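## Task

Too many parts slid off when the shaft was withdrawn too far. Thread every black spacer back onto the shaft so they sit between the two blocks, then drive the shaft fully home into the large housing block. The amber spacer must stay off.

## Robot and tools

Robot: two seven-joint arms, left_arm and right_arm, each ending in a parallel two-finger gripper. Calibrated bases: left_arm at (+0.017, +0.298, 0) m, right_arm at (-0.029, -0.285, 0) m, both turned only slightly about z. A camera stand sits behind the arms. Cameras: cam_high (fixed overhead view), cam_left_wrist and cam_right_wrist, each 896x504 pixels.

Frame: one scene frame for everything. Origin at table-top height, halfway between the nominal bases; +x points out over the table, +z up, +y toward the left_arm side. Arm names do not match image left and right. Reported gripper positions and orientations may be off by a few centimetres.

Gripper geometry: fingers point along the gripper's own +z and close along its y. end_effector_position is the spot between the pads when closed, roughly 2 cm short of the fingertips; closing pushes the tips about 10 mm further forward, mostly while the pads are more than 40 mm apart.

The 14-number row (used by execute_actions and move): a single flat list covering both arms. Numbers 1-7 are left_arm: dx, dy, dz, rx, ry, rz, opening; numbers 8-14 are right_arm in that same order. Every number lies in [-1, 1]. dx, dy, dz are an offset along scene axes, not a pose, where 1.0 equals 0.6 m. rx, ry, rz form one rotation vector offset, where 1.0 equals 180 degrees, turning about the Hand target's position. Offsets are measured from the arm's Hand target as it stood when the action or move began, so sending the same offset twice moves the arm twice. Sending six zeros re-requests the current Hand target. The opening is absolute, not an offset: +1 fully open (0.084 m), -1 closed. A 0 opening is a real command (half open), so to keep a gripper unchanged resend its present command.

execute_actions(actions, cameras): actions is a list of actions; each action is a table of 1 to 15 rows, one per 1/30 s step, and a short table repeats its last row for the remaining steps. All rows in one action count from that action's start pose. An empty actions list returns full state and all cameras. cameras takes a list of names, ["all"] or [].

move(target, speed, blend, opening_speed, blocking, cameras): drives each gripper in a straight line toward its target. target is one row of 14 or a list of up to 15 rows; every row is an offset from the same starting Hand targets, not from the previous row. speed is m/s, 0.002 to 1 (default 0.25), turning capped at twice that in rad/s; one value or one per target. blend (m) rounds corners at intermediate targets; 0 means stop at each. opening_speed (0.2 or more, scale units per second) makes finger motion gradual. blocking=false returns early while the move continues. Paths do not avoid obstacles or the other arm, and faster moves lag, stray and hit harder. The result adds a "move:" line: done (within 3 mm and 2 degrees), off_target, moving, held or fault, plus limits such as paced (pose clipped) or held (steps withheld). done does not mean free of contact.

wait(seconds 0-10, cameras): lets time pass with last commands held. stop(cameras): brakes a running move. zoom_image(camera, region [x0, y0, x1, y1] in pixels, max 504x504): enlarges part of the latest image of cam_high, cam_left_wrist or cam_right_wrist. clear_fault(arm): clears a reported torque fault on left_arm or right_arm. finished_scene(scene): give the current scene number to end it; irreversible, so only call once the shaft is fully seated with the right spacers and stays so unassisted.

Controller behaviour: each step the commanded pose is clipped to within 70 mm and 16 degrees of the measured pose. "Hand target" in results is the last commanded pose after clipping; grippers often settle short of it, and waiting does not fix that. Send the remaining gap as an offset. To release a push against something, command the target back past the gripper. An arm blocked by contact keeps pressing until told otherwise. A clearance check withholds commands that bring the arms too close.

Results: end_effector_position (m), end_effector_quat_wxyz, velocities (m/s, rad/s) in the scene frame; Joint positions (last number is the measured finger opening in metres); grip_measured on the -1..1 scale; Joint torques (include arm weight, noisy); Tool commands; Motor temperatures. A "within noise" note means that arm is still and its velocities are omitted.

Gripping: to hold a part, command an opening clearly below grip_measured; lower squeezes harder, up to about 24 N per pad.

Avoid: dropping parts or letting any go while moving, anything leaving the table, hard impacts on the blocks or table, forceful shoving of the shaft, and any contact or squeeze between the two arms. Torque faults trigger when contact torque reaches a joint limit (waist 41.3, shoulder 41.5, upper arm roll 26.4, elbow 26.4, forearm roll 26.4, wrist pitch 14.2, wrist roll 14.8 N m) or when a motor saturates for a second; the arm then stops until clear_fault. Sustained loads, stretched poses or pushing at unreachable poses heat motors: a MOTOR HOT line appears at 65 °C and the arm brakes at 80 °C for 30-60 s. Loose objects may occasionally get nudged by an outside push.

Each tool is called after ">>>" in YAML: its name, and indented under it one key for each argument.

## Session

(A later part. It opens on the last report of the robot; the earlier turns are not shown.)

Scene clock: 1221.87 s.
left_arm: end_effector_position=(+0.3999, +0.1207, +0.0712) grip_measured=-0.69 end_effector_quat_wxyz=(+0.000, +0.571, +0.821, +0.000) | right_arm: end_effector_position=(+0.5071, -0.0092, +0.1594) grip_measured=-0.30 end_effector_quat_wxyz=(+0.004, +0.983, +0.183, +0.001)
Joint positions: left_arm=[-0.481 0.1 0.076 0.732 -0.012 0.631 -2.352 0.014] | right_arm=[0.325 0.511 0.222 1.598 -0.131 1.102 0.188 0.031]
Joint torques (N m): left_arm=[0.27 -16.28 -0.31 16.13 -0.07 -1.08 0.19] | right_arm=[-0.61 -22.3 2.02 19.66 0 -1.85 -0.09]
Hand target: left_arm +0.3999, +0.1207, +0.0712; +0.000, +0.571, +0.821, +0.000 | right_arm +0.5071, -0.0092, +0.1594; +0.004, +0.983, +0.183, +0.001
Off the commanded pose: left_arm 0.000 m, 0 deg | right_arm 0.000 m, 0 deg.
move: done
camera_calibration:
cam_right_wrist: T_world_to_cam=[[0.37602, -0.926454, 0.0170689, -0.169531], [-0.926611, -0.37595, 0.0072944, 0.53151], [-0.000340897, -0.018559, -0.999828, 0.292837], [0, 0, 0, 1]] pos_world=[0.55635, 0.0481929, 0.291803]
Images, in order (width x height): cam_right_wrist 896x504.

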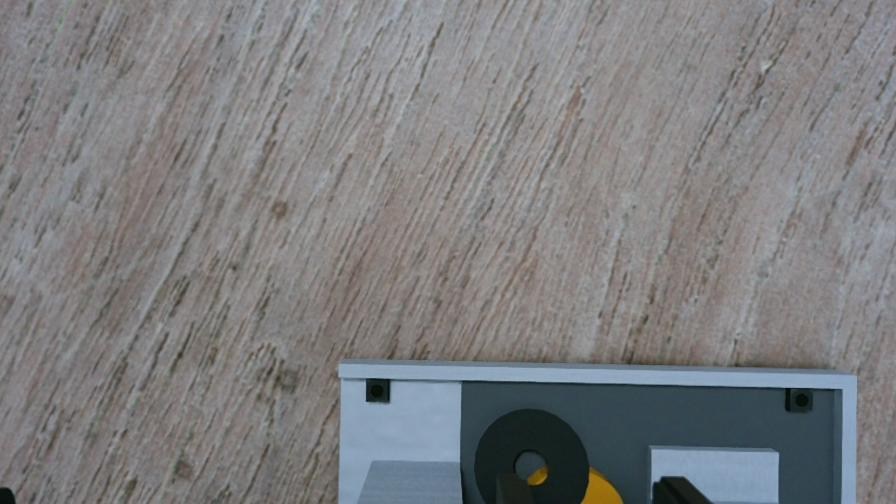

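>>> move:
  target:
    - [0,0,0,0,0,0,-0.9,0.081,-0.001,-0.06,-0.0895,0.2335,0,-0.286]
    - [0,0,0,0,0,0,-0.9,-0.0030,-0.0332,-0.16,-0.0895,0.2335,0,-0.286]
  speed: [0.3,0.2]
  cameras: ["cam_right_wrist","cam_high"]

Scene clock: 1233.70 s.
left_arm: end_effector_position=(+0.3999, +0.1207, +0.0712) grip_measured=-0.69 end_effector_quat_wxyz=(+0.000, +0.571, +0.821, +0.000) | right_arm: end_effector_position=(+0.5044, -0.0295, +0.0633) grip_measured=-0.30 end_effector_quat_wxyz=(+0.039, +0.952, +0.175, -0.248)
Joint positions: left_arm=[-0.481 0.1 0.076 0.732 -0.012 0.631 -2.352 0.014] | right_arm=[0.416 1.295 0.147 2.707 -0.082 1.921 0.098 0.031]
Joint torques (N m): left_arm=[0.29 -16.25 -0.29 16.06 0.01 -1.14 0.12] | right_arm=[1.28 -26.91 0.17 19.01 0.26 -0.49 -0.12]
Hand target: left_arm +0.3999, +0.1207, +0.0712; +0.000, +0.571, +0.821, +0.000 | right_arm +0.5053, -0.0291, +0.0634; +0.073, +0.908, +0.171, -0.376
Off the commanded pose: left_arm 0.000 m, 0 deg | right_arm 0.001 m, 16 deg.
elbow stopped short (right arm): the move would have taken joint 4 (elbow) straighter than the controller allows.
move: off_target (right_arm); limits=paced
camera_calibration:
cam_right_wrist: T_world_to_cam=[[0.370693, -0.928651, -0.0139381, -0.181152], [-0.805444, -0.328912, 0.493029, 0.431559], [-0.462436, -0.171536, -0.869901, 0.416699], [0, 0, 0, 1]] pos_world=[0.607445, 0.045197, 0.147191]
Images, in order (width x height): cam_high 896x504, cam_right_wrist 896x504.

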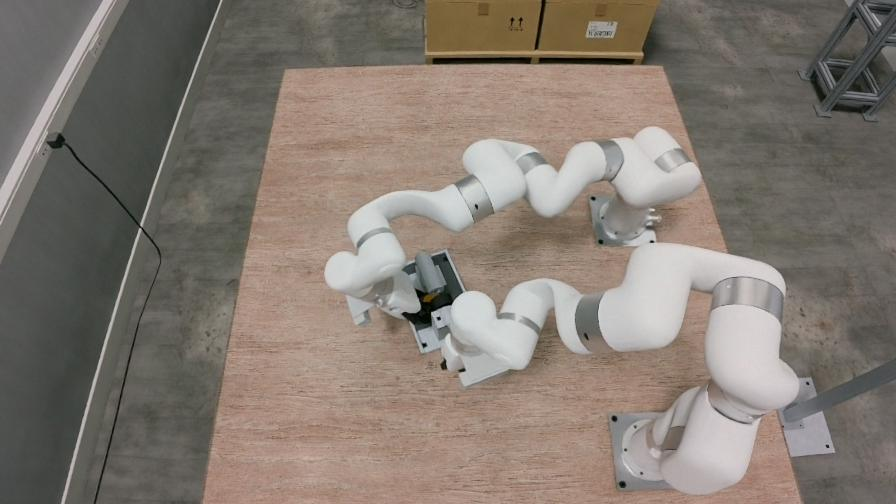

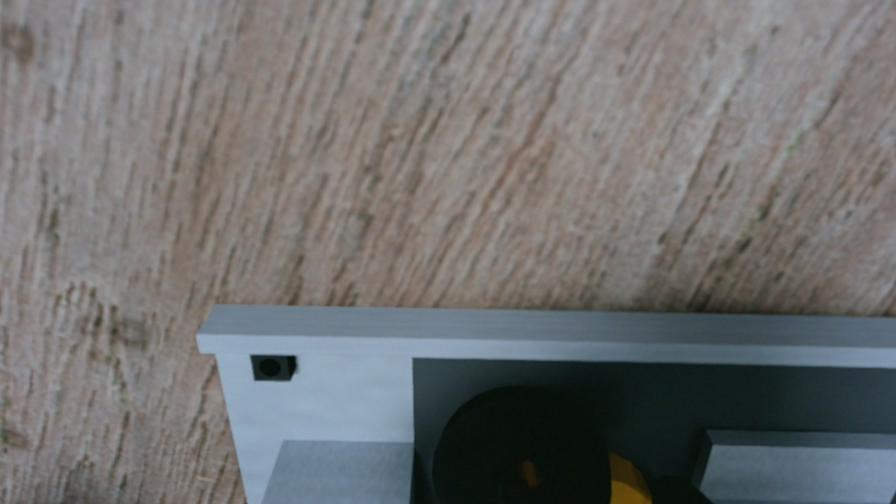

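>>> move:
  target:
    - [0,0,0,0,0,0,-0.9,-0.0015,-0.0007,0,0.0318,-0.083,0,-0.286]
    - [0,0,0,0,0,0,-0.9,-0.0222,-0.0087,-0.03,0.0318,-0.083,0,-0.286]
  speed: 0.08
  cameras: ["cam_right_wrist"]

>>> move:
  target:
    - [0,0,0,0,0,0,-0.9,0,0,-0.009,0,0,0,-0.286]
  speed: 0.02
  cameras: ["cam_right_wrist"]

Scene clock: 1251.90 s.
left_arm: end_effector_position=(+0.3999, +0.1207, +0.0712) grip_measured=-0.69 end_effector_quat_wxyz=(+0.000, +0.571, +0.821, +0.000) | right_arm: end_effector_position=(+0.4921, -0.0343, +0.0458) grip_measured=-0.30 end_effector_quat_wxyz=(+0.049, +0.952, +0.178, -0.245)
Joint positions: left_arm=[-0.481 0.1 0.076 0.732 -0.012 0.631 -2.352 0.014] | right_arm=[0.393 1.11 0.152 2.315 -0.094 1.715 0.113 0.031]
Joint torques (N m): left_arm=[0.29 -16.24 -0.41 16.05 -0.06 -1.16 0.09] | right_arm=[-3.96 -6.28 -2.88 -1.36 -2.21 -1.85 0.69]
Hand target: left_arm +0.3999, +0.1207, +0.0712; +0.000, +0.571, +0.821, +0.000 | right_arm +0.4920, -0.0343, +0.0454; +0.049, +0.952, +0.178, -0.245
Off the commanded pose: left_arm 0.000 m, 0 deg | right_arm 0.000 m, 0 deg.
move: done
camera_calibration:
cam_right_wrist: T_world_to_cam=[[0.381487, -0.924358, 0.00545359, -0.187276], [-0.806434, -0.329924, 0.490727, 0.429375], [-0.451809, -0.191604, -0.871296, 0.389143], [0, 0, 0, 1]] pos_world=[0.593524, 0.0431127, 0.129375]
Images, in order (width x height): cam_right_wrist 896x504.

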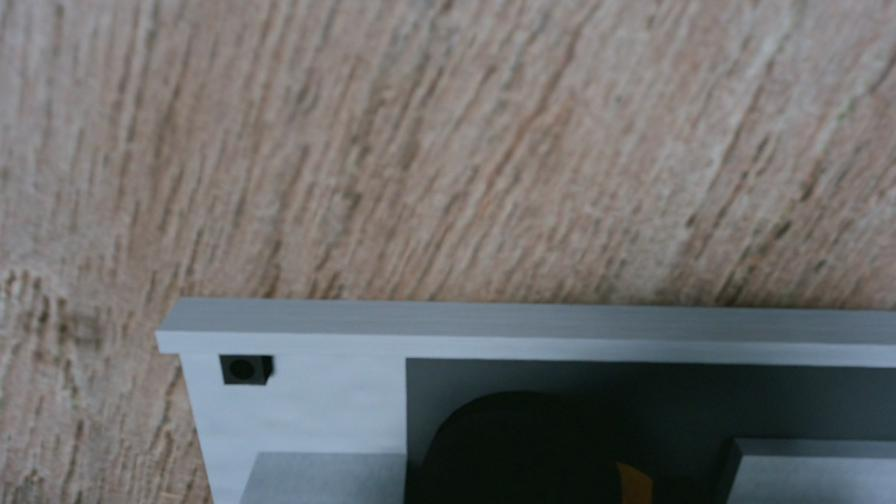

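Scene clock: 1252.70 s.
left_arm: end_effector_position=(+0.3999, +0.1207, +0.0712) grip_measured=-0.69 end_effector_quat_wxyz=(+0.000, +0.571, +0.821, +0.000) | right_arm: end_effector_position=(+0.5027, -0.0300, +0.0748) grip_measured=-0.30 end_effector_quat_wxyz=(+0.044, +0.958, +0.180, -0.219)
Joint positions: left_arm=[-0.481 0.1 0.076 0.732 -0.012 0.631 -2.352 0.014] | right_arm=[0.393 1.059 0.152 2.313 -0.094 1.71 0.113 0.031]
Joint torques (N m): left_arm=[0.33 -16.23 -0.27 16.14 -0.09 -1.12 0.11] | right_arm=[-0.02 -26.3 0.9 18.7 -0.17 -0.8 0.23]
Hand target: left_arm +0.3999, +0.1207, +0.0712; +0.000, +0.571, +0.821, +0.000 | right_arm +0.5027, -0.0300, +0.0748; +0.044, +0.958, +0.180, -0.219 (not the last commanded pose)
Tool commands: left_gripper/opening=-0.9 right_gripper/opening=-0.286
Off the commanded pose: left_arm 0.000 m, 0 deg | right_arm 0.037 m, 3 deg.
TORQUE FAULT: the external load on joint 2 (shoulder) of the right arm reached its load limit, and that arm stopped. The contact can be on any part of that arm beyond that joint, not only on its tool. A torque fault puts only its own arm into a fault stop. That arm's remaining commands of this call were not run. The hold on joint 2 (shoulder) of that arm was moved back by the arm itself, up to 3 degrees, as the stop began. That arm is still stopped at the end of this call. While its stop runs, that arm, its gripper or tool too, takes no new command.
CLEAR FAULT: the right arm stays stopped (state 4) until you call clear_fault(arm="right_arm").
End effector pose when the fault began: right_arm: position (+0.4926, -0.0340, +0.0443), quat_wxyz (+0.049, +0.952, +0.179, -0.244)
Joint positions when the fault began: right_arm=[0.393 1.111 0.152 2.313 -0.094 1.71 0.113 0.031]
move: fault (right_arm)
camera_calibration:
cam_right_wrist: T_world_to_cam=[[0.381358, -0.924406, 0.00632765, -0.187587], [-0.830093, -0.339421, 0.442425, 0.440263], [-0.406832, -0.173975, -0.896783, 0.399814], [0, 0, 0, 1]] pos_world=[0.599655, 0.0455853, 0.16495]
Images, in order (width x height): cam_right_wrist 896x504.

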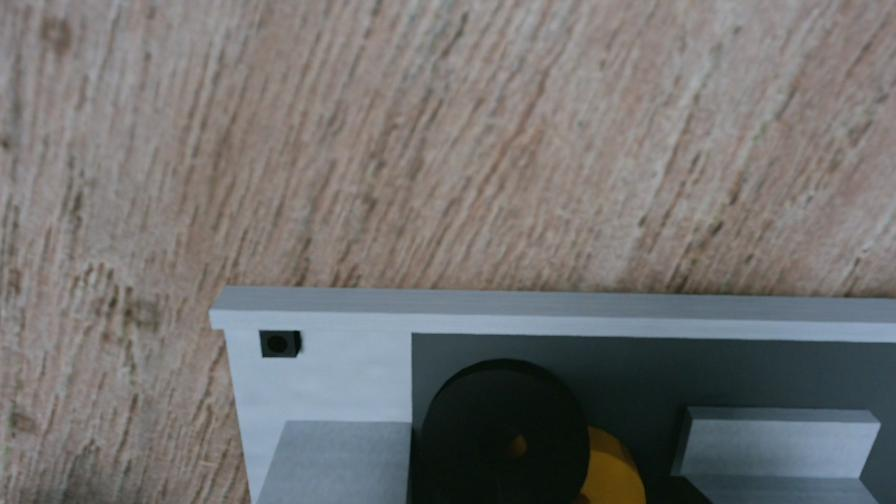

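>>> clear_fault:
  arm: "right_arm"

>>> move:
  target:
    - [0,0,0,0,0,0,-0.9,0.01,0,0.14,0.0358,-0.12,0,-1]
  speed: [0.3]
  cameras: ["cam_right_wrist"]

>>> zoom_image:
  camera: "cam_right_wrist"
  region: [400, 320, 700, 504]

Scene clock: 1269.60 s.
left_arm: end_effector_position=(+0.3999, +0.1207, +0.0712) grip_measured=-0.69 end_effector_quat_wxyz=(+0.000, +0.571, +0.821, +0.000) | right_arm: end_effector_position=(+0.5027, -0.0300, +0.0747) grip_measured=-0.30 end_effector_quat_wxyz=(+0.044, +0.958, +0.180, -0.219)
Joint positions: left_arm=[-0.481 0.1 0.076 0.732 -0.012 0.631 -2.352 0.014] | right_arm=[0.393 1.059 0.152 2.313 -0.094 1.71 0.113 0.031]
Joint torques (N m): left_arm=[0.45 -16.03 -0.31 16.13 0.08 -1.05 0.16] | right_arm=[-0.13 -26.16 0.9 18.71 -0.16 -0.76 0.2]
Hand target: left_arm +0.3999, +0.1207, +0.0712; +0.000, +0.571, +0.821, +0.000 | right_arm +0.5027, -0.0300, +0.0747; +0.044, +0.958, +0.180, -0.219 (not the last commanded pose)
Tool commands: left_gripper/opening=-0.9 right_gripper/opening=-0.286
Off the commanded pose: left_arm 0.000 m, 0 deg | right_arm 0.037 m, 3 deg.
TORQUE FAULT, CONTINUED: the right arm's stop, for the torque fault of joint 2 (shoulder) that an earlier result reported, is over. The call counts as one of the actions that you can send in this scene. The hold on joint 2 (shoulder) of that arm was moved back by the arm itself, up to 3 degrees, as the stop began. That arm's target is now where it stood when the stop ended, not its last command. That arm's gripper keeps its grip as last carried out, and that arm accepts commands again: back off and push less far.
CLEAR FAULT: your call cleared the right arm's torque fault. If a joint's load stays at its limit, that arm stops again at once.

Scene clock: 1270.80 s.
left_arm: end_effector_position=(+0.3999, +0.1207, +0.0712) grip_measured=-0.69 end_effector_quat_wxyz=(+0.000, +0.571, +0.821, +0.000) | right_arm: end_effector_position=(+0.5087, -0.0300, +0.1587) grip_measured=-1.00 end_effector_quat_wxyz=(+0.024, +0.983, +0.180, -0.025)
Joint positions: left_arm=[-0.481 0.1 0.076 0.732 -0.012 0.631 -2.352 0.014] | right_arm=[0.351 0.531 0.163 1.646 -0.122 1.186 0.159 0]
Joint torques (N m): left_arm=[0.34 -16.17 -0.37 16.15 0.05 -1.06 0.12] | right_arm=[-0.64 -22.36 1.58 19.64 -0.28 -1.66 0.26]
Hand target: left_arm +0.3999, +0.1207, +0.0712; +0.000, +0.571, +0.821, +0.000 | right_arm +0.5087, -0.0300, +0.1587; +0.024, +0.983, +0.180, -0.025
Off the commanded pose: left_arm 0.000 m, 0 deg | right_arm 0.000 m, 0 deg.
move: done
camera_calibration:
cam_right_wrist: T_world_to_cam=[[0.371655, -0.927296, 0.0446643, -0.191627], [-0.927268, -0.368439, 0.0665346, 0.516389], [-0.0452412, -0.0661437, -0.996784, 0.312742], [0, 0, 0, 1]] pos_world=[0.564199, 0.0332493, 0.285938]
Images, in order (width x height): cam_right_wrist 896x504.

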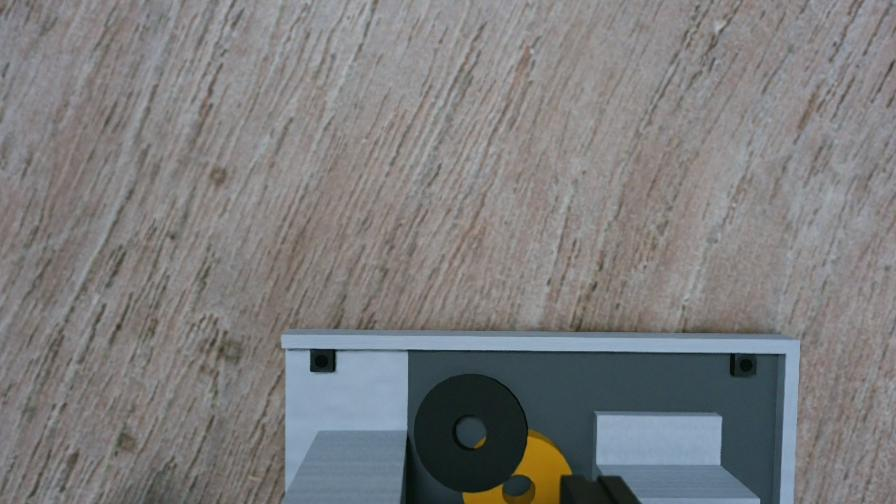

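Scaled by 1.680 from the camera's 896x504 image, which has a finer 1280x720 frame.

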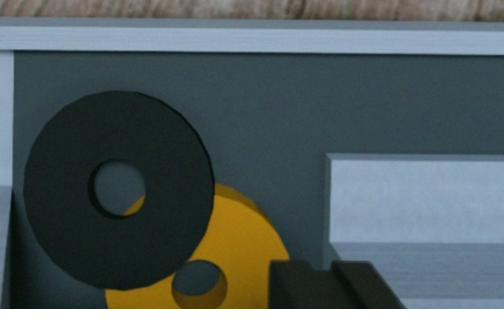

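>>> move:
  target:
    - [0,0,0,0,0,0,-0.9,-0.0207,0.0278,-0.14,-0.0297,0.1117,-0.0012,-1]
    - [0,0,0,0,0,0,-0.9,-0.0207,0.0278,-0.188,-0.0297,0.1117,-0.0012,-1]
  speed: [0.3,0.03]
  cameras: ["cam_right_wrist"]

Scene clock: 1292.73 s.
left_arm: end_effector_position=(+0.3999, +0.1207, +0.0712) grip_measured=-0.69 end_effector_quat_wxyz=(+0.000, +0.571, +0.821, +0.000) | right_arm: end_effector_position=(+0.4964, -0.0133, +0.0463) grip_measured=-1.00 end_effector_quat_wxyz=(+0.037, +0.962, +0.178, -0.204)
Joint positions: left_arm=[-0.481 0.1 0.076 0.732 -0.012 0.631 -2.352 0.014] | right_arm=[0.402 1.039 0.161 2.195 -0.087 1.58 0.142 0]
Joint torques (N m): left_arm=[0.37 -16.22 -0.23 16.5 0.04 -1.28 0.16] | right_arm=[0.24 -15.05 0.42 7.18 -0.15 -0.39 -0.16]
Hand target: left_arm +0.3999, +0.1207, +0.0712; +0.000, +0.571, +0.821, +0.000 | right_arm +0.4963, -0.0133, +0.0459; +0.037, +0.962, +0.178, -0.205
Off the commanded pose: left_arm 0.000 m, 0 deg | right_arm 0.000 m, 0 deg.
move: done
camera_calibration:
cam_right_wrist: T_world_to_cam=[[0.375848, -0.926681, -0.000578793, -0.166505], [-0.843614, -0.342416, 0.413603, 0.461328], [-0.383476, -0.154964, -0.910457, 0.363931], [0, 0, 0, 1]] pos_world=[0.591322, 0.0600649, 0.140441]
Images, in order (width x height): cam_right_wrist 896x504.

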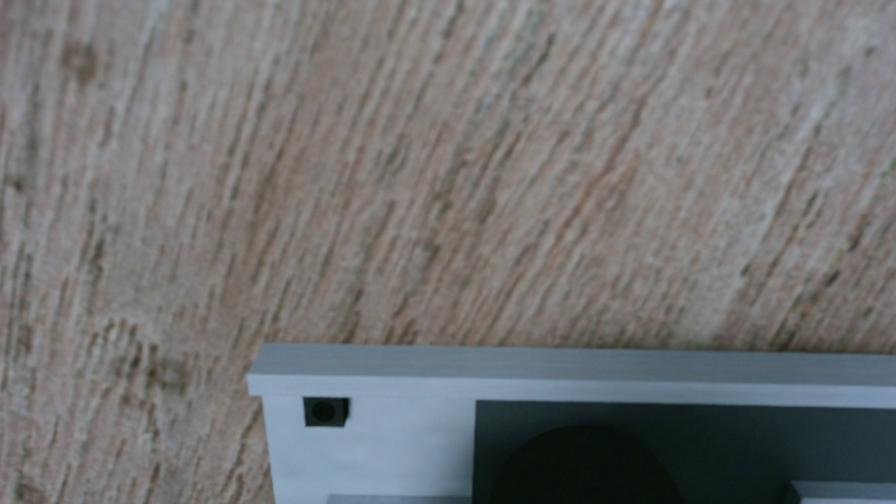

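>>> move:
  target:
    - [0,0,0,0,0,0,-0.9,0.008,-0.0012,0,0,0,0,-1]
    - [0,0,0,0,0,0,-0.9,0.019,-0.0035,-0.002,0,0,0,-1]
    - [0,0,0,0,0,0,-0.9,0.019,-0.0035,0.08,0,0,0,-1]
  speed: [0.03,0.03,0.15]
  cameras: ["cam_right_wrist"]

Scene clock: 1298.93 s.
left_arm: end_effector_position=(+0.3999, +0.1207, +0.0712) grip_measured=-0.69 end_effector_quat_wxyz=(+0.000, +0.571, +0.821, +0.000) | right_arm: end_effector_position=(+0.5076, -0.0154, +0.0939) grip_measured=-1.00 end_effector_quat_wxyz=(+0.037, +0.962, +0.178, -0.205)
Joint positions: left_arm=[-0.481 0.1 0.076 0.732 -0.012 0.631 -2.352 0.014] | right_arm=[0.41 1.07 0.157 2.391 -0.087 1.744 0.129 0]
Joint torques (N m): left_arm=[0.51 -16.24 -0.31 16.47 -0.02 -1.26 0.19] | right_arm=[1.23 -26.54 0.8 19.64 -0.26 -0.62 -0.14]
Hand target: left_arm +0.3999, +0.1207, +0.0712; +0.000, +0.571, +0.821, +0.000 | right_arm +0.5077, -0.0154, +0.0939; +0.037, +0.962, +0.178, -0.205
Off the commanded pose: left_arm 0.000 m, 0 deg | right_arm 0.000 m, 0 deg.
move: done
camera_calibration:
cam_right_wrist: T_world_to_cam=[[0.375882, -0.926667, -0.000537941, -0.1727], [-0.843326, -0.342317, 0.41427, 0.45015], [-0.384075, -0.155263, -0.910154, 0.411598], [0, 0, 0, 1]] pos_world=[0.602623, 0.0579653, 0.188041]
Images, in order (width x height): cam_right_wrist 896x504.

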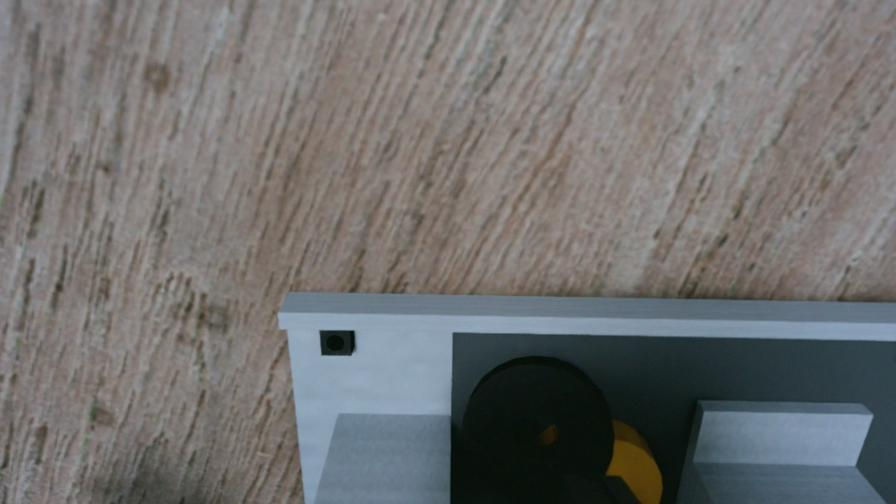

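>>> move:
  target:
    - [0,0,0,0,0,0,-0.9,-0.012,-0.002,-0.06,0,0,0,-1]
    - [0,0,0,0,0,0,-0.9,-0.012,-0.002,-0.083,0,0,0,-1]
    - [0,0,0,0,0,0,-0.9,0.007,-0.001,-0.084,0,0,0,-1]
    - [0,0,0,0,0,0,-0.9,0.007,-0.001,0.04,-0.0,-0.0,0,-1]
    - [0,0,0,0,0,0,-0.9,0.0,0.0,0.1,0.0269,-0.1065,0,0.2]
  speed: [0.2,0.05,0.03,0.15,0.3]
  cameras: ["cam_right_wrist"]

>>> zoom_image:
  camera: "cam_right_wrist"
  region: [400, 320, 700, 504]

Scene clock: 1310.43 s.
left_arm: end_effector_position=(+0.3999, +0.1207, +0.0712) grip_measured=-0.69 end_effector_quat_wxyz=(+0.000, +0.571, +0.821, +0.000) | right_arm: end_effector_position=(+0.5077, -0.0154, +0.1539) grip_measured=+0.19 end_effector_quat_wxyz=(+0.026, +0.983, +0.178, -0.034)
Joint positions: left_arm=[-0.481 0.1 0.076 0.732 -0.012 0.631 -2.352 0.014] | right_arm=[0.378 0.573 0.162 1.702 -0.123 1.218 0.184 0.052]
Joint torques (N m): left_arm=[0.48 -16.2 -0.24 16.47 0.02 -1.3 0.18] | right_arm=[-0.9 -22.87 1.58 19.68 -0.22 -1.35 0.24]
Hand target: left_arm +0.3999, +0.1207, +0.0712; +0.000, +0.571, +0.821, +0.000 | right_arm +0.5077, -0.0154, +0.1539; +0.026, +0.983, +0.178, -0.034
Off the commanded pose: left_arm 0.000 m, 0 deg | right_arm 0.000 m, 0 deg.
move: done
camera_calibration:
cam_right_wrist: T_world_to_cam=[[0.368266, -0.928578, 0.0460721, -0.176055], [-0.92765, -0.363689, 0.084826, 0.518534], [-0.0620117, -0.0739773, -0.99533, 0.317109], [0, 0, 0, 1]] pos_world=[0.565518, 0.0485631, 0.279754]
Images, in order (width x height): cam_right_wrist 896x504.

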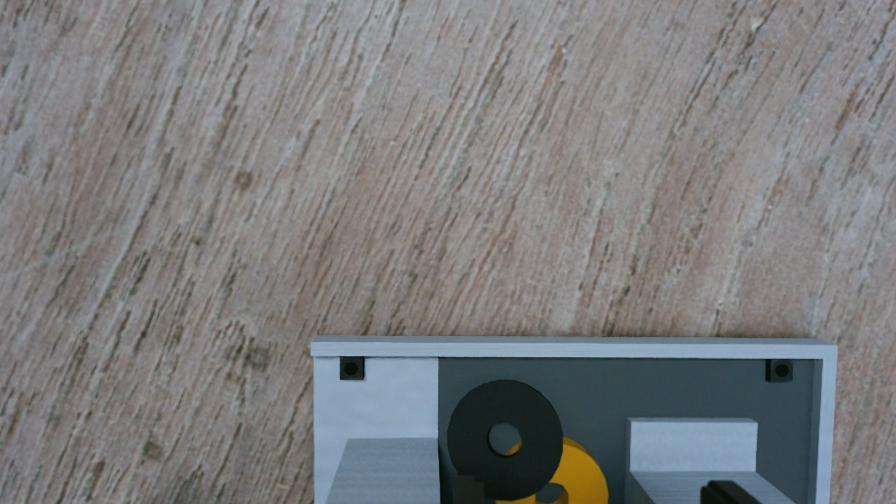

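Scaled by 1.680 from the camera's 896x504 image, which has a finer 1280x720 frame.

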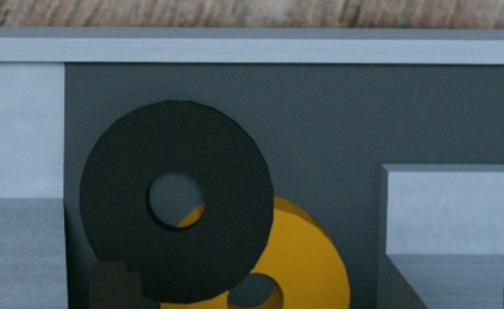

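>>> move:
  target:
    - [0,0,0,0,0,0,-0.9,-0.0207,0.005,-0.14,-0.0269,0.1065,0,-1]
    - [0,0,0,0,0,0,-0.9,-0.0207,0.005,-0.1815,-0.0269,0.1065,0,-1]
    - [0,0,0,0,0,0,-0.9,-0.0117,-0.0183,-0.1815,-0.0269,0.1065,0,-1]
  speed: [0.3,0.03,0.03]
  cameras: ["cam_right_wrist"]

Scene clock: 1337.20 s.
left_arm: end_effector_position=(+0.3999, +0.1207, +0.0712) grip_measured=-0.69 end_effector_quat_wxyz=(+0.000, +0.571, +0.821, +0.000) | right_arm: end_effector_position=(+0.5008, -0.0263, +0.0454) grip_measured=-1.00 end_effector_quat_wxyz=(+0.037, +0.962, +0.178, -0.205)
Joint positions: left_arm=[-0.481 0.1 0.076 0.732 -0.012 0.631 -2.352 0.014] | right_arm=[0.385 1.029 0.154 2.175 -0.088 1.571 0.122 0]
Joint torques (N m): left_arm=[0.45 -16.14 -0.2 16.42 0.05 -1.25 0.25] | right_arm=[-6.41 -6.81 -4.12 -4.33 -2.12 2.48 -0.13]
Hand target: left_arm +0.3999, +0.1207, +0.0712; +0.000, +0.571, +0.821, +0.000 | right_arm +0.5006, -0.0264, +0.0450; +0.037, +0.962, +0.178, -0.205
Off the commanded pose: left_arm 0.000 m, 0 deg | right_arm 0.000 m, 0 deg.
move: done
camera_calibration:
cam_right_wrist: T_world_to_cam=[[0.375882, -0.926668, -0.000493182, -0.180238], [-0.843601, -0.342408, 0.413635, 0.460948], [-0.383471, -0.155062, -0.910443, 0.362784], [0, 0, 0, 1]] pos_world=[0.595722, 0.047065, 0.139541]
Images, in order (width x height): cam_right_wrist 896x504.

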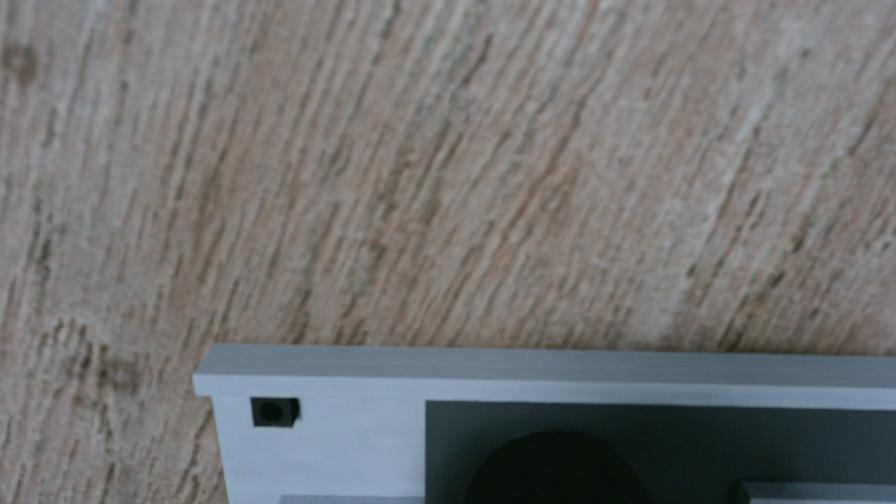

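>>> move:
  target:
    - [0,0,0,0,0,0,-0.9,0.0072,-0.0187,0.0,0,0,0,-1]
    - [0,0,0,0,0,0,-0.9,0.0072,-0.0187,0.09,0,0,0,-1]
    - [0,0,0,0,0,0,-0.9,0.01,0.0,0.18,0.0297,-0.1117,0,-1]
  speed: [0.03,0.15,0.3]
  cameras: ["cam_right_wrist"]

>>> zoom_image:
  camera: "cam_right_wrist"
  region: [350, 320, 700, 504]

Scene clock: 1347.03 s.
left_arm: end_effector_position=(+0.3999, +0.1207, +0.0712) grip_measured=-0.69 end_effector_quat_wxyz=(+0.000, +0.571, +0.821, +0.000) | right_arm: end_effector_position=(+0.5067, -0.0264, +0.1530) grip_measured=-1.00 end_effector_quat_wxyz=(+0.023, +0.983, +0.178, -0.025)
Joint positions: left_arm=[-0.481 0.1 0.076 0.732 -0.012 0.631 -2.352 0.014] | right_arm=[0.358 0.535 0.161 1.636 -0.121 1.172 0.169 0]
Joint torques (N m): left_arm=[0.51 -16.19 -0.21 16.52 -0.07 -1.27 0.24] | right_arm=[-0.54 -22.71 0.95 19.58 -0.34 -1.61 0.3]
Hand target: left_arm +0.3999, +0.1207, +0.0712; +0.000, +0.571, +0.821, +0.000 | right_arm +0.5066, -0.0264, +0.1530; +0.023, +0.983, +0.178, -0.025
Off the commanded pose: left_arm 0.000 m, 0 deg | right_arm 0.000 m, 0 deg.
move: done
camera_calibration:
cam_right_wrist: T_world_to_cam=[[0.368217, -0.928701, 0.0439492, -0.185455], [-0.928615, -0.365035, 0.0665108, 0.516958], [-0.0457256, -0.0653023, -0.996817, 0.307449], [0, 0, 0, 1]] pos_world=[0.562401, 0.036553, 0.280238]
Images, in order (width x height): cam_right_wrist 896x504.

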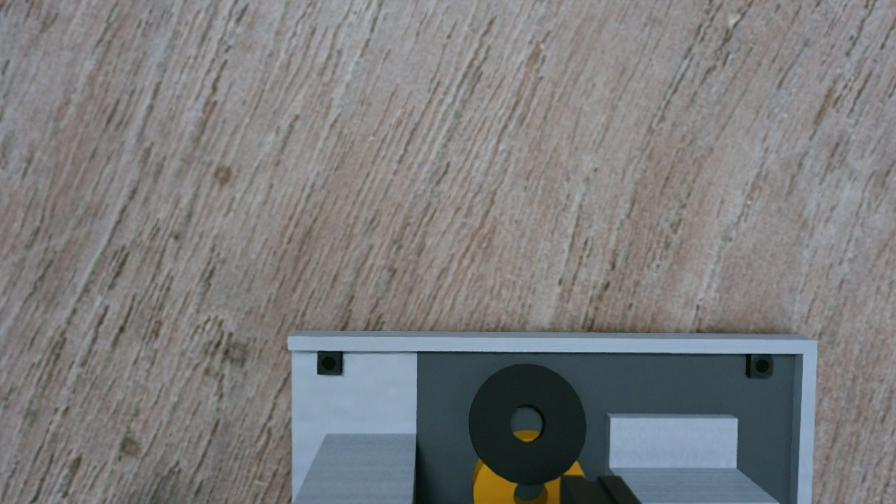

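Scaled by 1.440 from the camera's 896x504 image, which has a finer 1280x720 frame.

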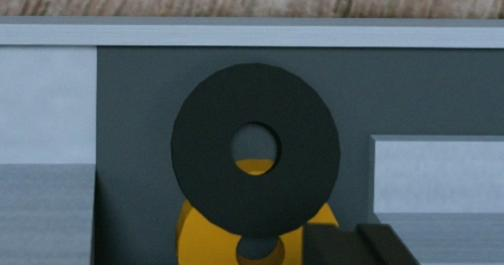

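>>> move:
  target:
    - [0,0,0,0,0,0,-0.9,0.0007,-0.0042,-0.13,-0.0237,0.0617,0.0025,0.25]
    - [0,0,0,0,0,0,-0.9,0.0007,-0.0042,-0.18,-0.0237,0.0617,0.0025,0.25]
  speed: [0.3,0.05]
  cameras: ["cam_right_wrist"]

Scene clock: 1359.43 s.
left_arm: end_effector_position=(+0.3999, +0.1207, +0.0712) grip_measured=-0.69 end_effector_quat_wxyz=(+0.000, +0.571, +0.821, +0.000) | right_arm: end_effector_position=(+0.5071, -0.0289, +0.0451) grip_measured=+0.24 end_effector_quat_wxyz=(+0.042, +0.974, +0.183, -0.127)
Joint positions: left_arm=[-0.481 0.1 0.076 0.732 -0.012 0.631 -2.352 0.014] | right_arm=[0.377 0.856 0.146 1.872 -0.126 1.293 0.147 0.054]
Joint torques (N m): left_arm=[0.37 -16.2 -0.16 16.41 -0.13 -1.2 0.25] | right_arm=[1.16 -24.63 1.15 18.82 -0.22 -1.21 0.25]
Hand target: left_arm +0.3999, +0.1207, +0.0712; +0.000, +0.571, +0.821, +0.000 | right_arm +0.5071, -0.0289, +0.0450; +0.042, +0.974, +0.183, -0.127
Off the commanded pose: left_arm 0.000 m, 0 deg | right_arm 0.000 m, 0 deg.
move: done
camera_calibration:
cam_right_wrist: T_world_to_cam=[[0.383681, -0.922597, 0.0400448, -0.190644], [-0.892974, -0.359612, 0.270695, 0.496455], [-0.235342, -0.13962, -0.961832, 0.292117], [0, 0, 0, 1]] pos_world=[0.585216, 0.0434286, 0.154214]
Images, in order (width x height): cam_right_wrist 896x504.

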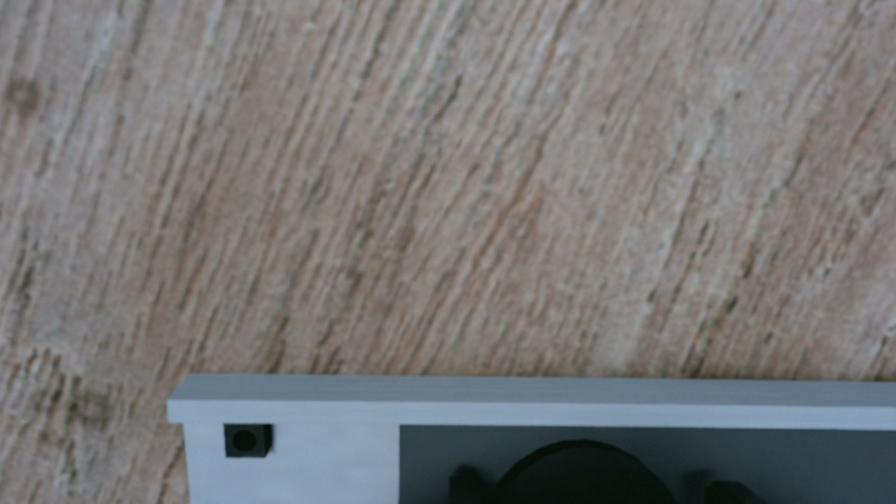

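>>> move:
  target:
    - [0,0,0,0,0,0,-0.9,-0.0006,0.0016,-0.008,0,0,0,0.25]
    - [0,0,0,0,0,0,-0.9,-0.0006,0.0016,-0.0133,0,0,0,0.25]
  speed: [0.04,0.02]
  cameras: ["cam_right_wrist"]

Scene clock: 1364.40 s.
left_arm: end_effector_position=(+0.3999, +0.1207, +0.0712) grip_measured=-0.69 end_effector_quat_wxyz=(+0.000, +0.571, +0.821, +0.000) | right_arm: end_effector_position=(+0.5067, -0.0280, +0.0371) grip_measured=+0.24 end_effector_quat_wxyz=(+0.042, +0.974, +0.183, -0.127)
Joint positions: left_arm=[-0.481 0.1 0.076 0.732 -0.012 0.631 -2.352 0.014] | right_arm=[0.379 0.868 0.146 1.869 -0.128 1.278 0.149 0.054]
Joint torques (N m): left_arm=[0.48 -16.12 -0.29 16.48 -0.04 -1.29 0.29] | right_arm=[1.5 -24.66 1.13 18.57 -0.3 -1.2 0.36]
Hand target: left_arm +0.3999, +0.1207, +0.0712; +0.000, +0.571, +0.821, +0.000 | right_arm +0.5067, -0.0280, +0.0371; +0.042, +0.974, +0.183, -0.127
Off the commanded pose: left_arm 0.000 m, 0 deg | right_arm 0.000 m, 0 deg.
move: done
camera_calibration:
cam_right_wrist: T_world_to_cam=[[0.383674, -0.922602, 0.0400077, -0.189369], [-0.892952, -0.359602, 0.270782, 0.498651], [-0.235437, -0.139617, -0.961809, 0.28453], [0, 0, 0, 1]] pos_world=[0.584916, 0.0443286, 0.146214]
Images, in order (width x height): cam_right_wrist 896x504.

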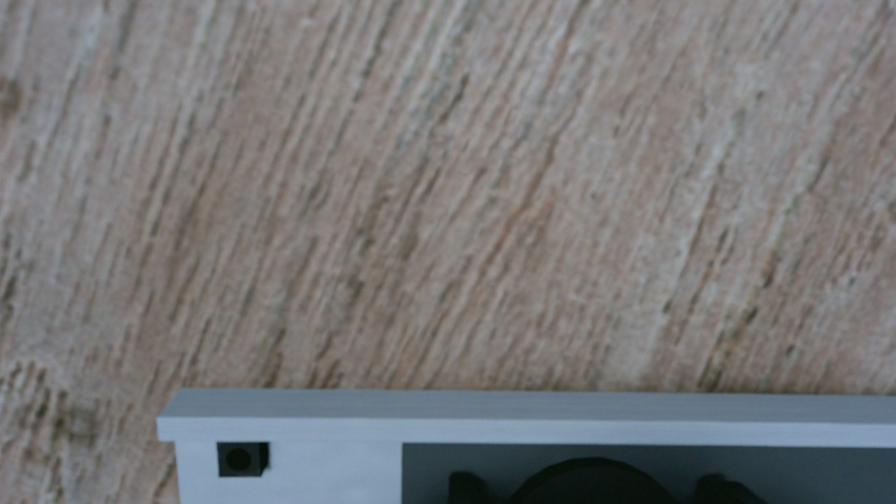

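Free of contact. Close.

>>> move:
  target:
    - [0,0,0,0,0,0,-0.9,0,0,-0.002,0,0,0,-0.35]
    - [0,0,0,0,0,0,-0.9,0.02,0.008,0.06,0,0,0,-0.35]
    - [0,0,0,0,0,0,-0.9,0.02,0.008,0.2,0.0237,-0.0617,0,-0.35]
  speed: [0.05,0.1,0.2]
  opening_speed: 1
  cameras: ["cam_right_wrist"]

Scene clock: 1370.97 s.
left_arm: end_effector_position=(+0.3999, +0.1207, +0.0712) grip_measured=-0.69 end_effector_quat_wxyz=(+0.000, +0.571, +0.821, +0.000) | right_arm: end_effector_position=(+0.5187, -0.0232, +0.1570) grip_measured=+0.10 end_effector_quat_wxyz=(+0.024, +0.983, +0.182, -0.025)
Joint positions: left_arm=[-0.481 0.1 0.076 0.732 -0.012 0.631 -2.352 0.014] | right_arm=[0.362 0.578 0.159 1.714 -0.126 1.208 0.158 0.048]
Joint torques (N m): left_arm=[0.52 -16.02 -0.26 16.34 -0.06 -1.25 0.21] | right_arm=[-0.69 -23.26 1.61 19.8 0.05 -1.67 0.28]
Hand target: left_arm +0.3999, +0.1207, +0.0712; +0.000, +0.571, +0.821, +0.000 | right_arm +0.5187, -0.0232, +0.1571; +0.024, +0.983, +0.182, -0.025
Off the commanded pose: left_arm 0.000 m, 0 deg | right_arm 0.000 m, 0 deg.
move: done
camera_calibration:
cam_right_wrist: T_world_to_cam=[[0.375449, -0.925758, 0.0448231, -0.19086], [-0.925752, -0.372224, 0.066575, 0.52738], [-0.0449482, -0.0664906, -0.996774, 0.311799], [0, 0, 0, 1]] pos_world=[0.573897, 0.0403445, 0.284238]
Images, in order (width x height): cam_right_wrist 896x504.

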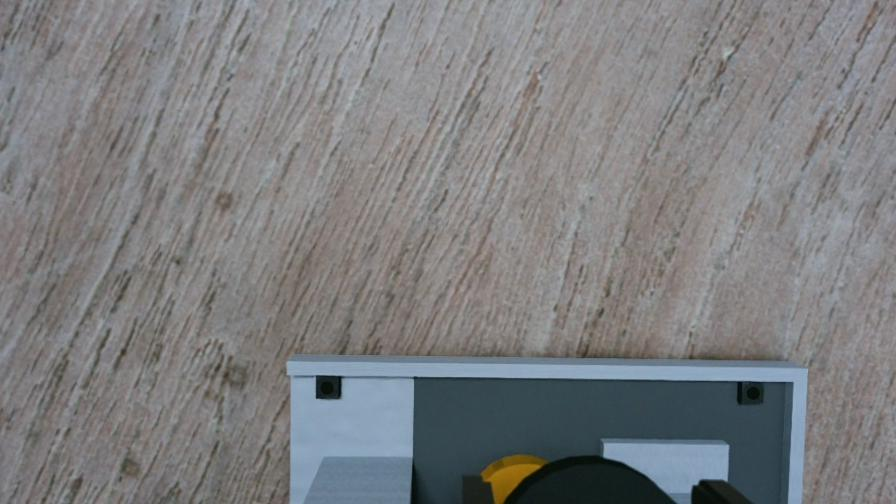

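>>> move:
  target:
    - [0,0,0,0,0,0,-0.2,0.01,-0.15,0.03,0.0242,0.0038,0.4975,-0.35]
    - [0,0,0.22,0,0,0,-0.2,-0.0222,-0.2263,0.0,0.0242,0.0038,0.4975,-0.35]
    - [-0.13,0.01,0.25,0,0,0,-0.8,-0.0222,-0.2263,-0.045,0.0242,0.0038,0.4975,-0.35]
    - [-0.21,-0.2,0.2,0.264,-0.121,-0.305,-0.8,-0.0222,-0.2263,-0.045,0.0242,0.0038,0.4975,-0.35]
    - [-0.1343,-0.3473,-0.015,0.377,-0.1725,-0.435,-1,-0.0222,-0.2263,-0.045,0.0242,0.0038,0.4975,-0.35]
  speed: 0.4
  blend: [0,0.03,0.03,0.03,0]
  cameras: ["cam_left_wrist","cam_right_wrist"]

>>> zoom_image:
  camera: "cam_left_wrist"
  region: [420, 60, 896, 340]

Scene clock: 1393.33 s.
left_arm: end_effector_position=(+0.3193, -0.0876, +0.0622) grip_measured=-1.00 end_effector_quat_wxyz=(-0.099, +0.816, +0.147, +0.550) | right_arm: end_effector_position=(+0.5054, -0.1590, +0.1301) grip_measured=+0.10 end_effector_quat_wxyz=(+0.000, +0.569, +0.822, +0.000)
Joint positions: left_arm=[-0.918 0.635 -0.451 1.081 1.426 1.507 -2.675 0] | right_arm=[-0.075 0.38 0.368 1.293 -0.166 0.943 -1.586 0.048]
Joint torques (N m): left_arm=[-0.52 -20.43 -3.82 12.98 0.89 0.76 0.19] | right_arm=[1.28 -18.59 2.01 18.84 -0.11 -1.45 0.28]
Hand target: left_arm +0.3193, -0.0876, +0.0622; -0.099, +0.816, +0.147, +0.550 | right_arm +0.5054, -0.1590, +0.1301; +0.000, +0.569, +0.822, +0.000
Off the commanded pose: left_arm 0.000 m, 0 deg | right_arm 0.000 m, 0 deg.
move: done; blend cut to 0 m at target 3
camera_calibration:
cam_left_wrist: T_world_to_cam=[[0.343806, -0.938713, -0.0248094, -0.154953], [-0.376784, -0.113702, -0.919296, 0.227993], [0.860134, 0.325407, -0.392784, -0.0914511], [0, 0, 0, 1]] pos_world=[0.217838, -0.0897743, 0.169828]
cam_right_wrist: T_world_to_cam=[[0.929923, 0.367669, 0.00793788, -0.380146], [0.367612, -0.929947, 0.00781213, -0.268327], [0.0102541, -0.00434662, -0.999938, 0.257713], [0, 0, 0, 1]] pos_world=[0.449504, -0.108642, 0.262811]
Images, in order (width x height): cam_left_wrist 896x504, cam_right_wrist 896x504.

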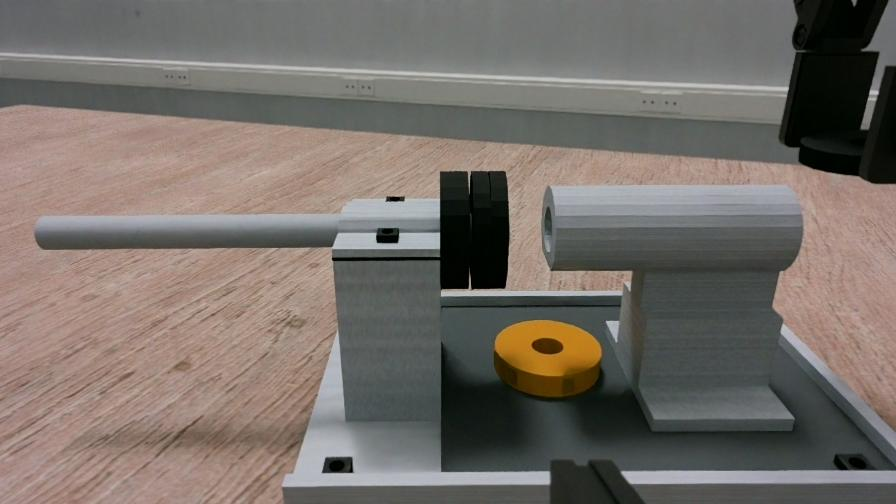

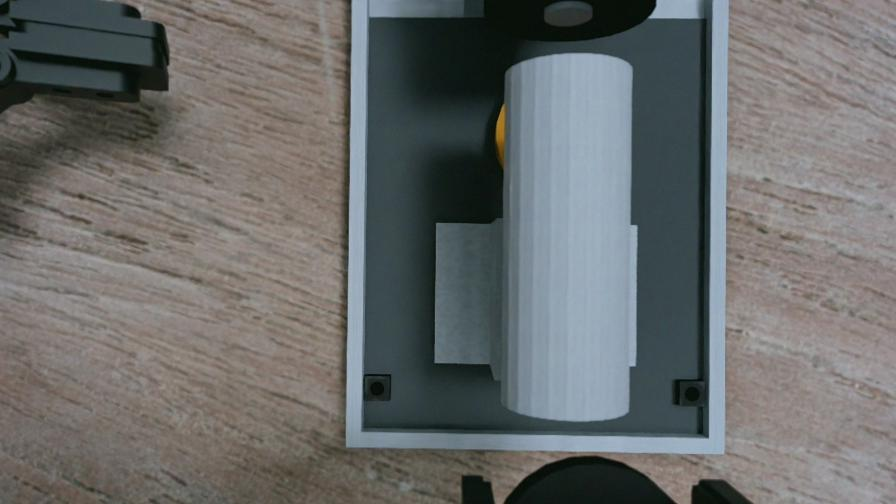

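Scaled by 1.059 from the camera's 896x504 image, which has a finer 1280x720 frame.

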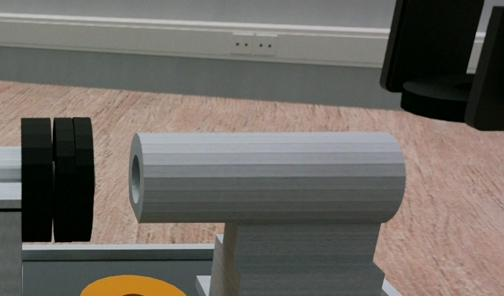

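>>> move:
  target:
    - [0,0,0,0,0,0,-1,0,0,-0.025,0,0,0,-0.3]
    - [0,0,0,0,0,0,-1,0,0,-0.06,0,0,0,-0.3]
  speed: [0.1,0.04]
  cameras: ["cam_left_wrist"]

>>> zoom_image:
  camera: "cam_left_wrist"
  region: [696, 60, 896, 340]

Scene clock: 1404.90 s.
left_arm: end_effector_position=(+0.3193, -0.0876, +0.0622) grip_measured=-1.00 end_effector_quat_wxyz=(-0.099, +0.816, +0.147, +0.550) | right_arm: end_effector_position=(+0.5054, -0.1590, +0.0941) grip_measured=+0.10 end_effector_quat_wxyz=(+0.000, +0.569, +0.822, +0.000)
Joint positions: left_arm=[-0.918 0.635 -0.451 1.081 1.426 1.507 -2.675 0] | right_arm=[-0.066 0.435 0.354 1.261 -0.194 0.859 -1.568 0.048]
Joint torques (N m): left_arm=[-0.34 -20.4 -3.98 12.78 0.87 0.67 0.08] | right_arm=[1.34 -18.99 2.26 18.05 -0.31 -1.69 0.29]
Hand target: left_arm +0.3193, -0.0876, +0.0622; -0.099, +0.816, +0.147, +0.550 | right_arm +0.5054, -0.1590, +0.0941; +0.000, +0.569, +0.822, +0.000
Off the commanded pose: left_arm 0.000 m, 0 deg | right_arm 0.000 m, 0 deg.
move: done
camera_calibration:
cam_left_wrist: T_world_to_cam=[[0.343804, -0.938714, -0.0248094, -0.154918], [-0.376864, -0.113731, -0.91926, 0.227964], [0.8601, 0.325395, -0.392869, -0.0913441], [0, 0, 0, 1]] pos_world=[0.217738, -0.0897744, 0.169828]
Images, in order (width x height): cam_left_wrist 896x504.

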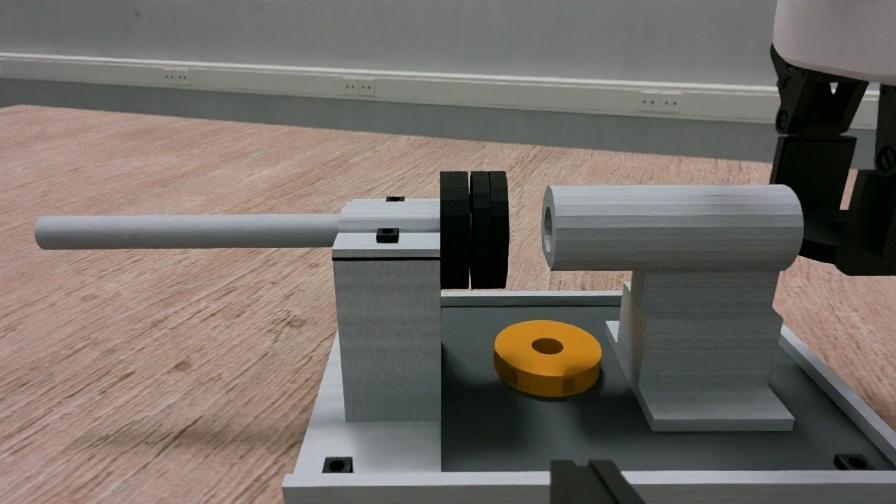

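Scaled by 1.800 from the camera's 896x504 image, which has a finer 1280x720 frame.

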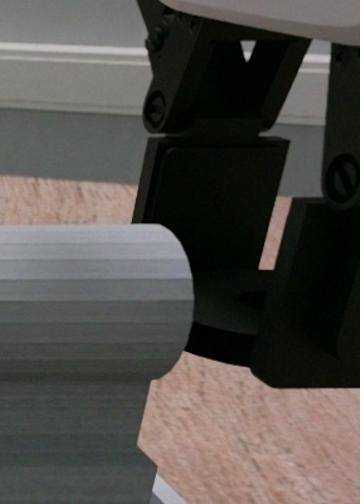

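>>> move:
  target:
    - [0,0,0,0,0,0,-1,0,0,0.06,0,0,0,-0.3]
    - [0,0,0,0,0,0,-1,-0.0054,0.014,0.06,0,0,0,-0.3]
    - [0,0,0,0,0,0,-1,-0.0054,0.014,0.01,0,0,0,-0.3]
  speed: [0.15,0.1,0.04]
  cameras: ["cam_left_wrist"]

>>> zoom_image:
  camera: "cam_left_wrist"
  region: [696, 60, 896, 340]

Scene clock: 1419.70 s.
left_arm: end_effector_position=(+0.3193, -0.0876, +0.0622) grip_measured=-1.00 end_effector_quat_wxyz=(-0.099, +0.816, +0.147, +0.550) | right_arm: end_effector_position=(+0.5021, -0.1506, +0.1001) grip_measured=+0.10 end_effector_quat_wxyz=(+0.000, +0.569, +0.822, +0.000)
Joint positions: left_arm=[-0.918 0.635 -0.451 1.081 1.426 1.507 -2.675 0] | right_arm=[-0.056 0.423 0.361 1.26 -0.191 0.871 -1.553 0.048]
Joint torques (N m): left_arm=[-0.17 -20.51 -3.91 12.77 0.83 0.64 0] | right_arm=[3.96 -18.26 3.91 17.53 0.2 -1.88 0.25]
Hand target: left_arm +0.3193, -0.0876, +0.0622; -0.099, +0.816, +0.147, +0.550 | right_arm +0.5021, -0.1506, +0.1001; +0.000, +0.569, +0.822, +0.000
Off the commanded pose: left_arm 0.000 m, 0 deg | right_arm 0.000 m, 0 deg.
move: done
camera_calibration:
cam_left_wrist: T_world_to_cam=[[0.343804, -0.938714, -0.0248094, -0.154918], [-0.376864, -0.113731, -0.91926, 0.227964], [0.8601, 0.325395, -0.392869, -0.0913441], [0, 0, 0, 1]] pos_world=[0.217738, -0.0897744, 0.169828]
Images, in order (width x height): cam_left_wrist 896x504.

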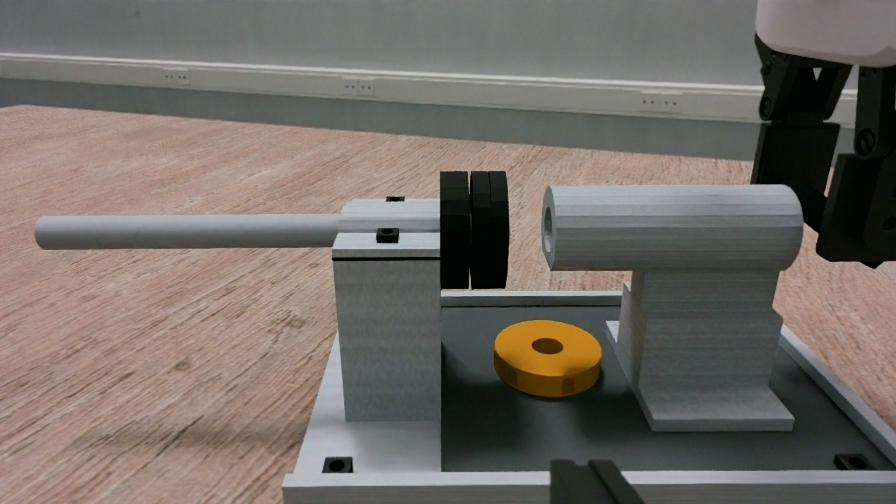

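Scaled by 1.800 from the camera's 896x504 image, which has a finer 1280x720 frame.

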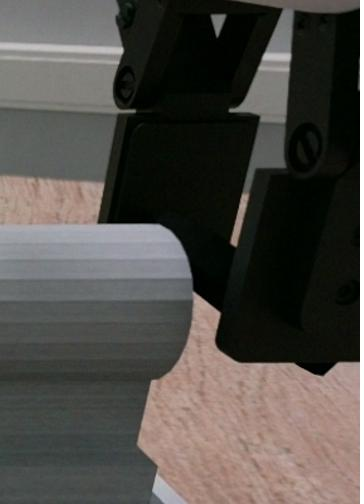

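>>> move:
  target:
    - [0,0,0,0,0,0,-1,0,0,-0.018,0,0,0,-0.3]
    - [0,0,0,0,0,0,-1,-0.0018,0.0047,-0.02,0,0,0,-0.3]
    - [0,0,0,0,0,0,-1,-0.0042,0.0109,-0.02,0,0,0,-0.3]
  speed: 0.03
  cameras: ["cam_left_wrist"]

>>> zoom_image:
  camera: "cam_left_wrist"
  region: [696, 60, 896, 340]

Scene clock: 1425.07 s.
left_arm: end_effector_position=(+0.3193, -0.0876, +0.0622) grip_measured=-1.00 end_effector_quat_wxyz=(-0.099, +0.816, +0.147, +0.550) | right_arm: end_effector_position=(+0.4996, -0.1440, +0.0881) grip_measured=+0.10 end_effector_quat_wxyz=(+0.000, +0.569, +0.822, +0.000)
Joint positions: left_arm=[-0.918 0.635 -0.451 1.081 1.426 1.507 -2.675 0] | right_arm=[-0.042 0.441 0.358 1.248 -0.202 0.842 -1.533 0.048]
Joint torques (N m): left_arm=[0.01 -20.57 -3.74 12.76 0.74 0.67 0.04] | right_arm=[5.32 -20.22 5.6 17.91 0.42 -1.85 0.31]
Hand target: left_arm +0.3193, -0.0876, +0.0622; -0.099, +0.816, +0.147, +0.550 | right_arm +0.4996, -0.1440, +0.0881; +0.000, +0.569, +0.822, +0.000
Off the commanded pose: left_arm 0.000 m, 0 deg | right_arm 0.000 m, 0 deg.
move: done
camera_calibration:
cam_left_wrist: T_world_to_cam=[[0.343804, -0.938714, -0.0248094, -0.154918], [-0.376864, -0.113731, -0.91926, 0.227964], [0.8601, 0.325395, -0.392869, -0.0913441], [0, 0, 0, 1]] pos_world=[0.217738, -0.0897744, 0.169828]
Images, in order (width x height): cam_left_wrist 896x504.

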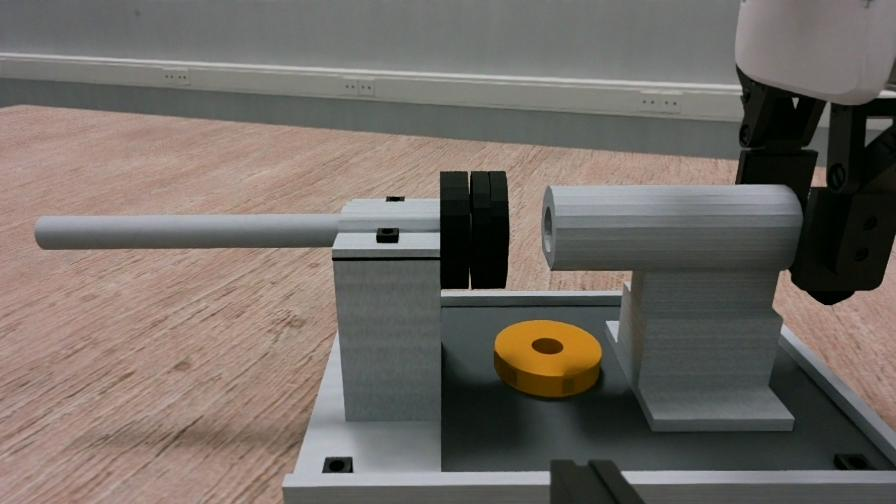

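Scaled by 1.800 from the camera's 896x504 image, which has a finer 1280x720 frame.

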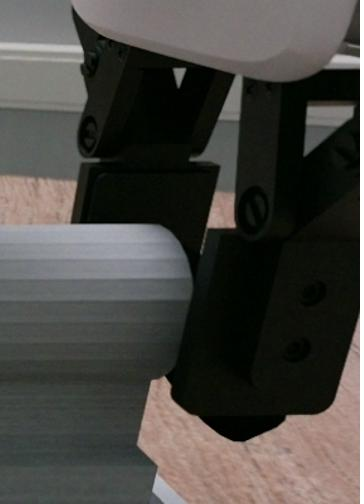

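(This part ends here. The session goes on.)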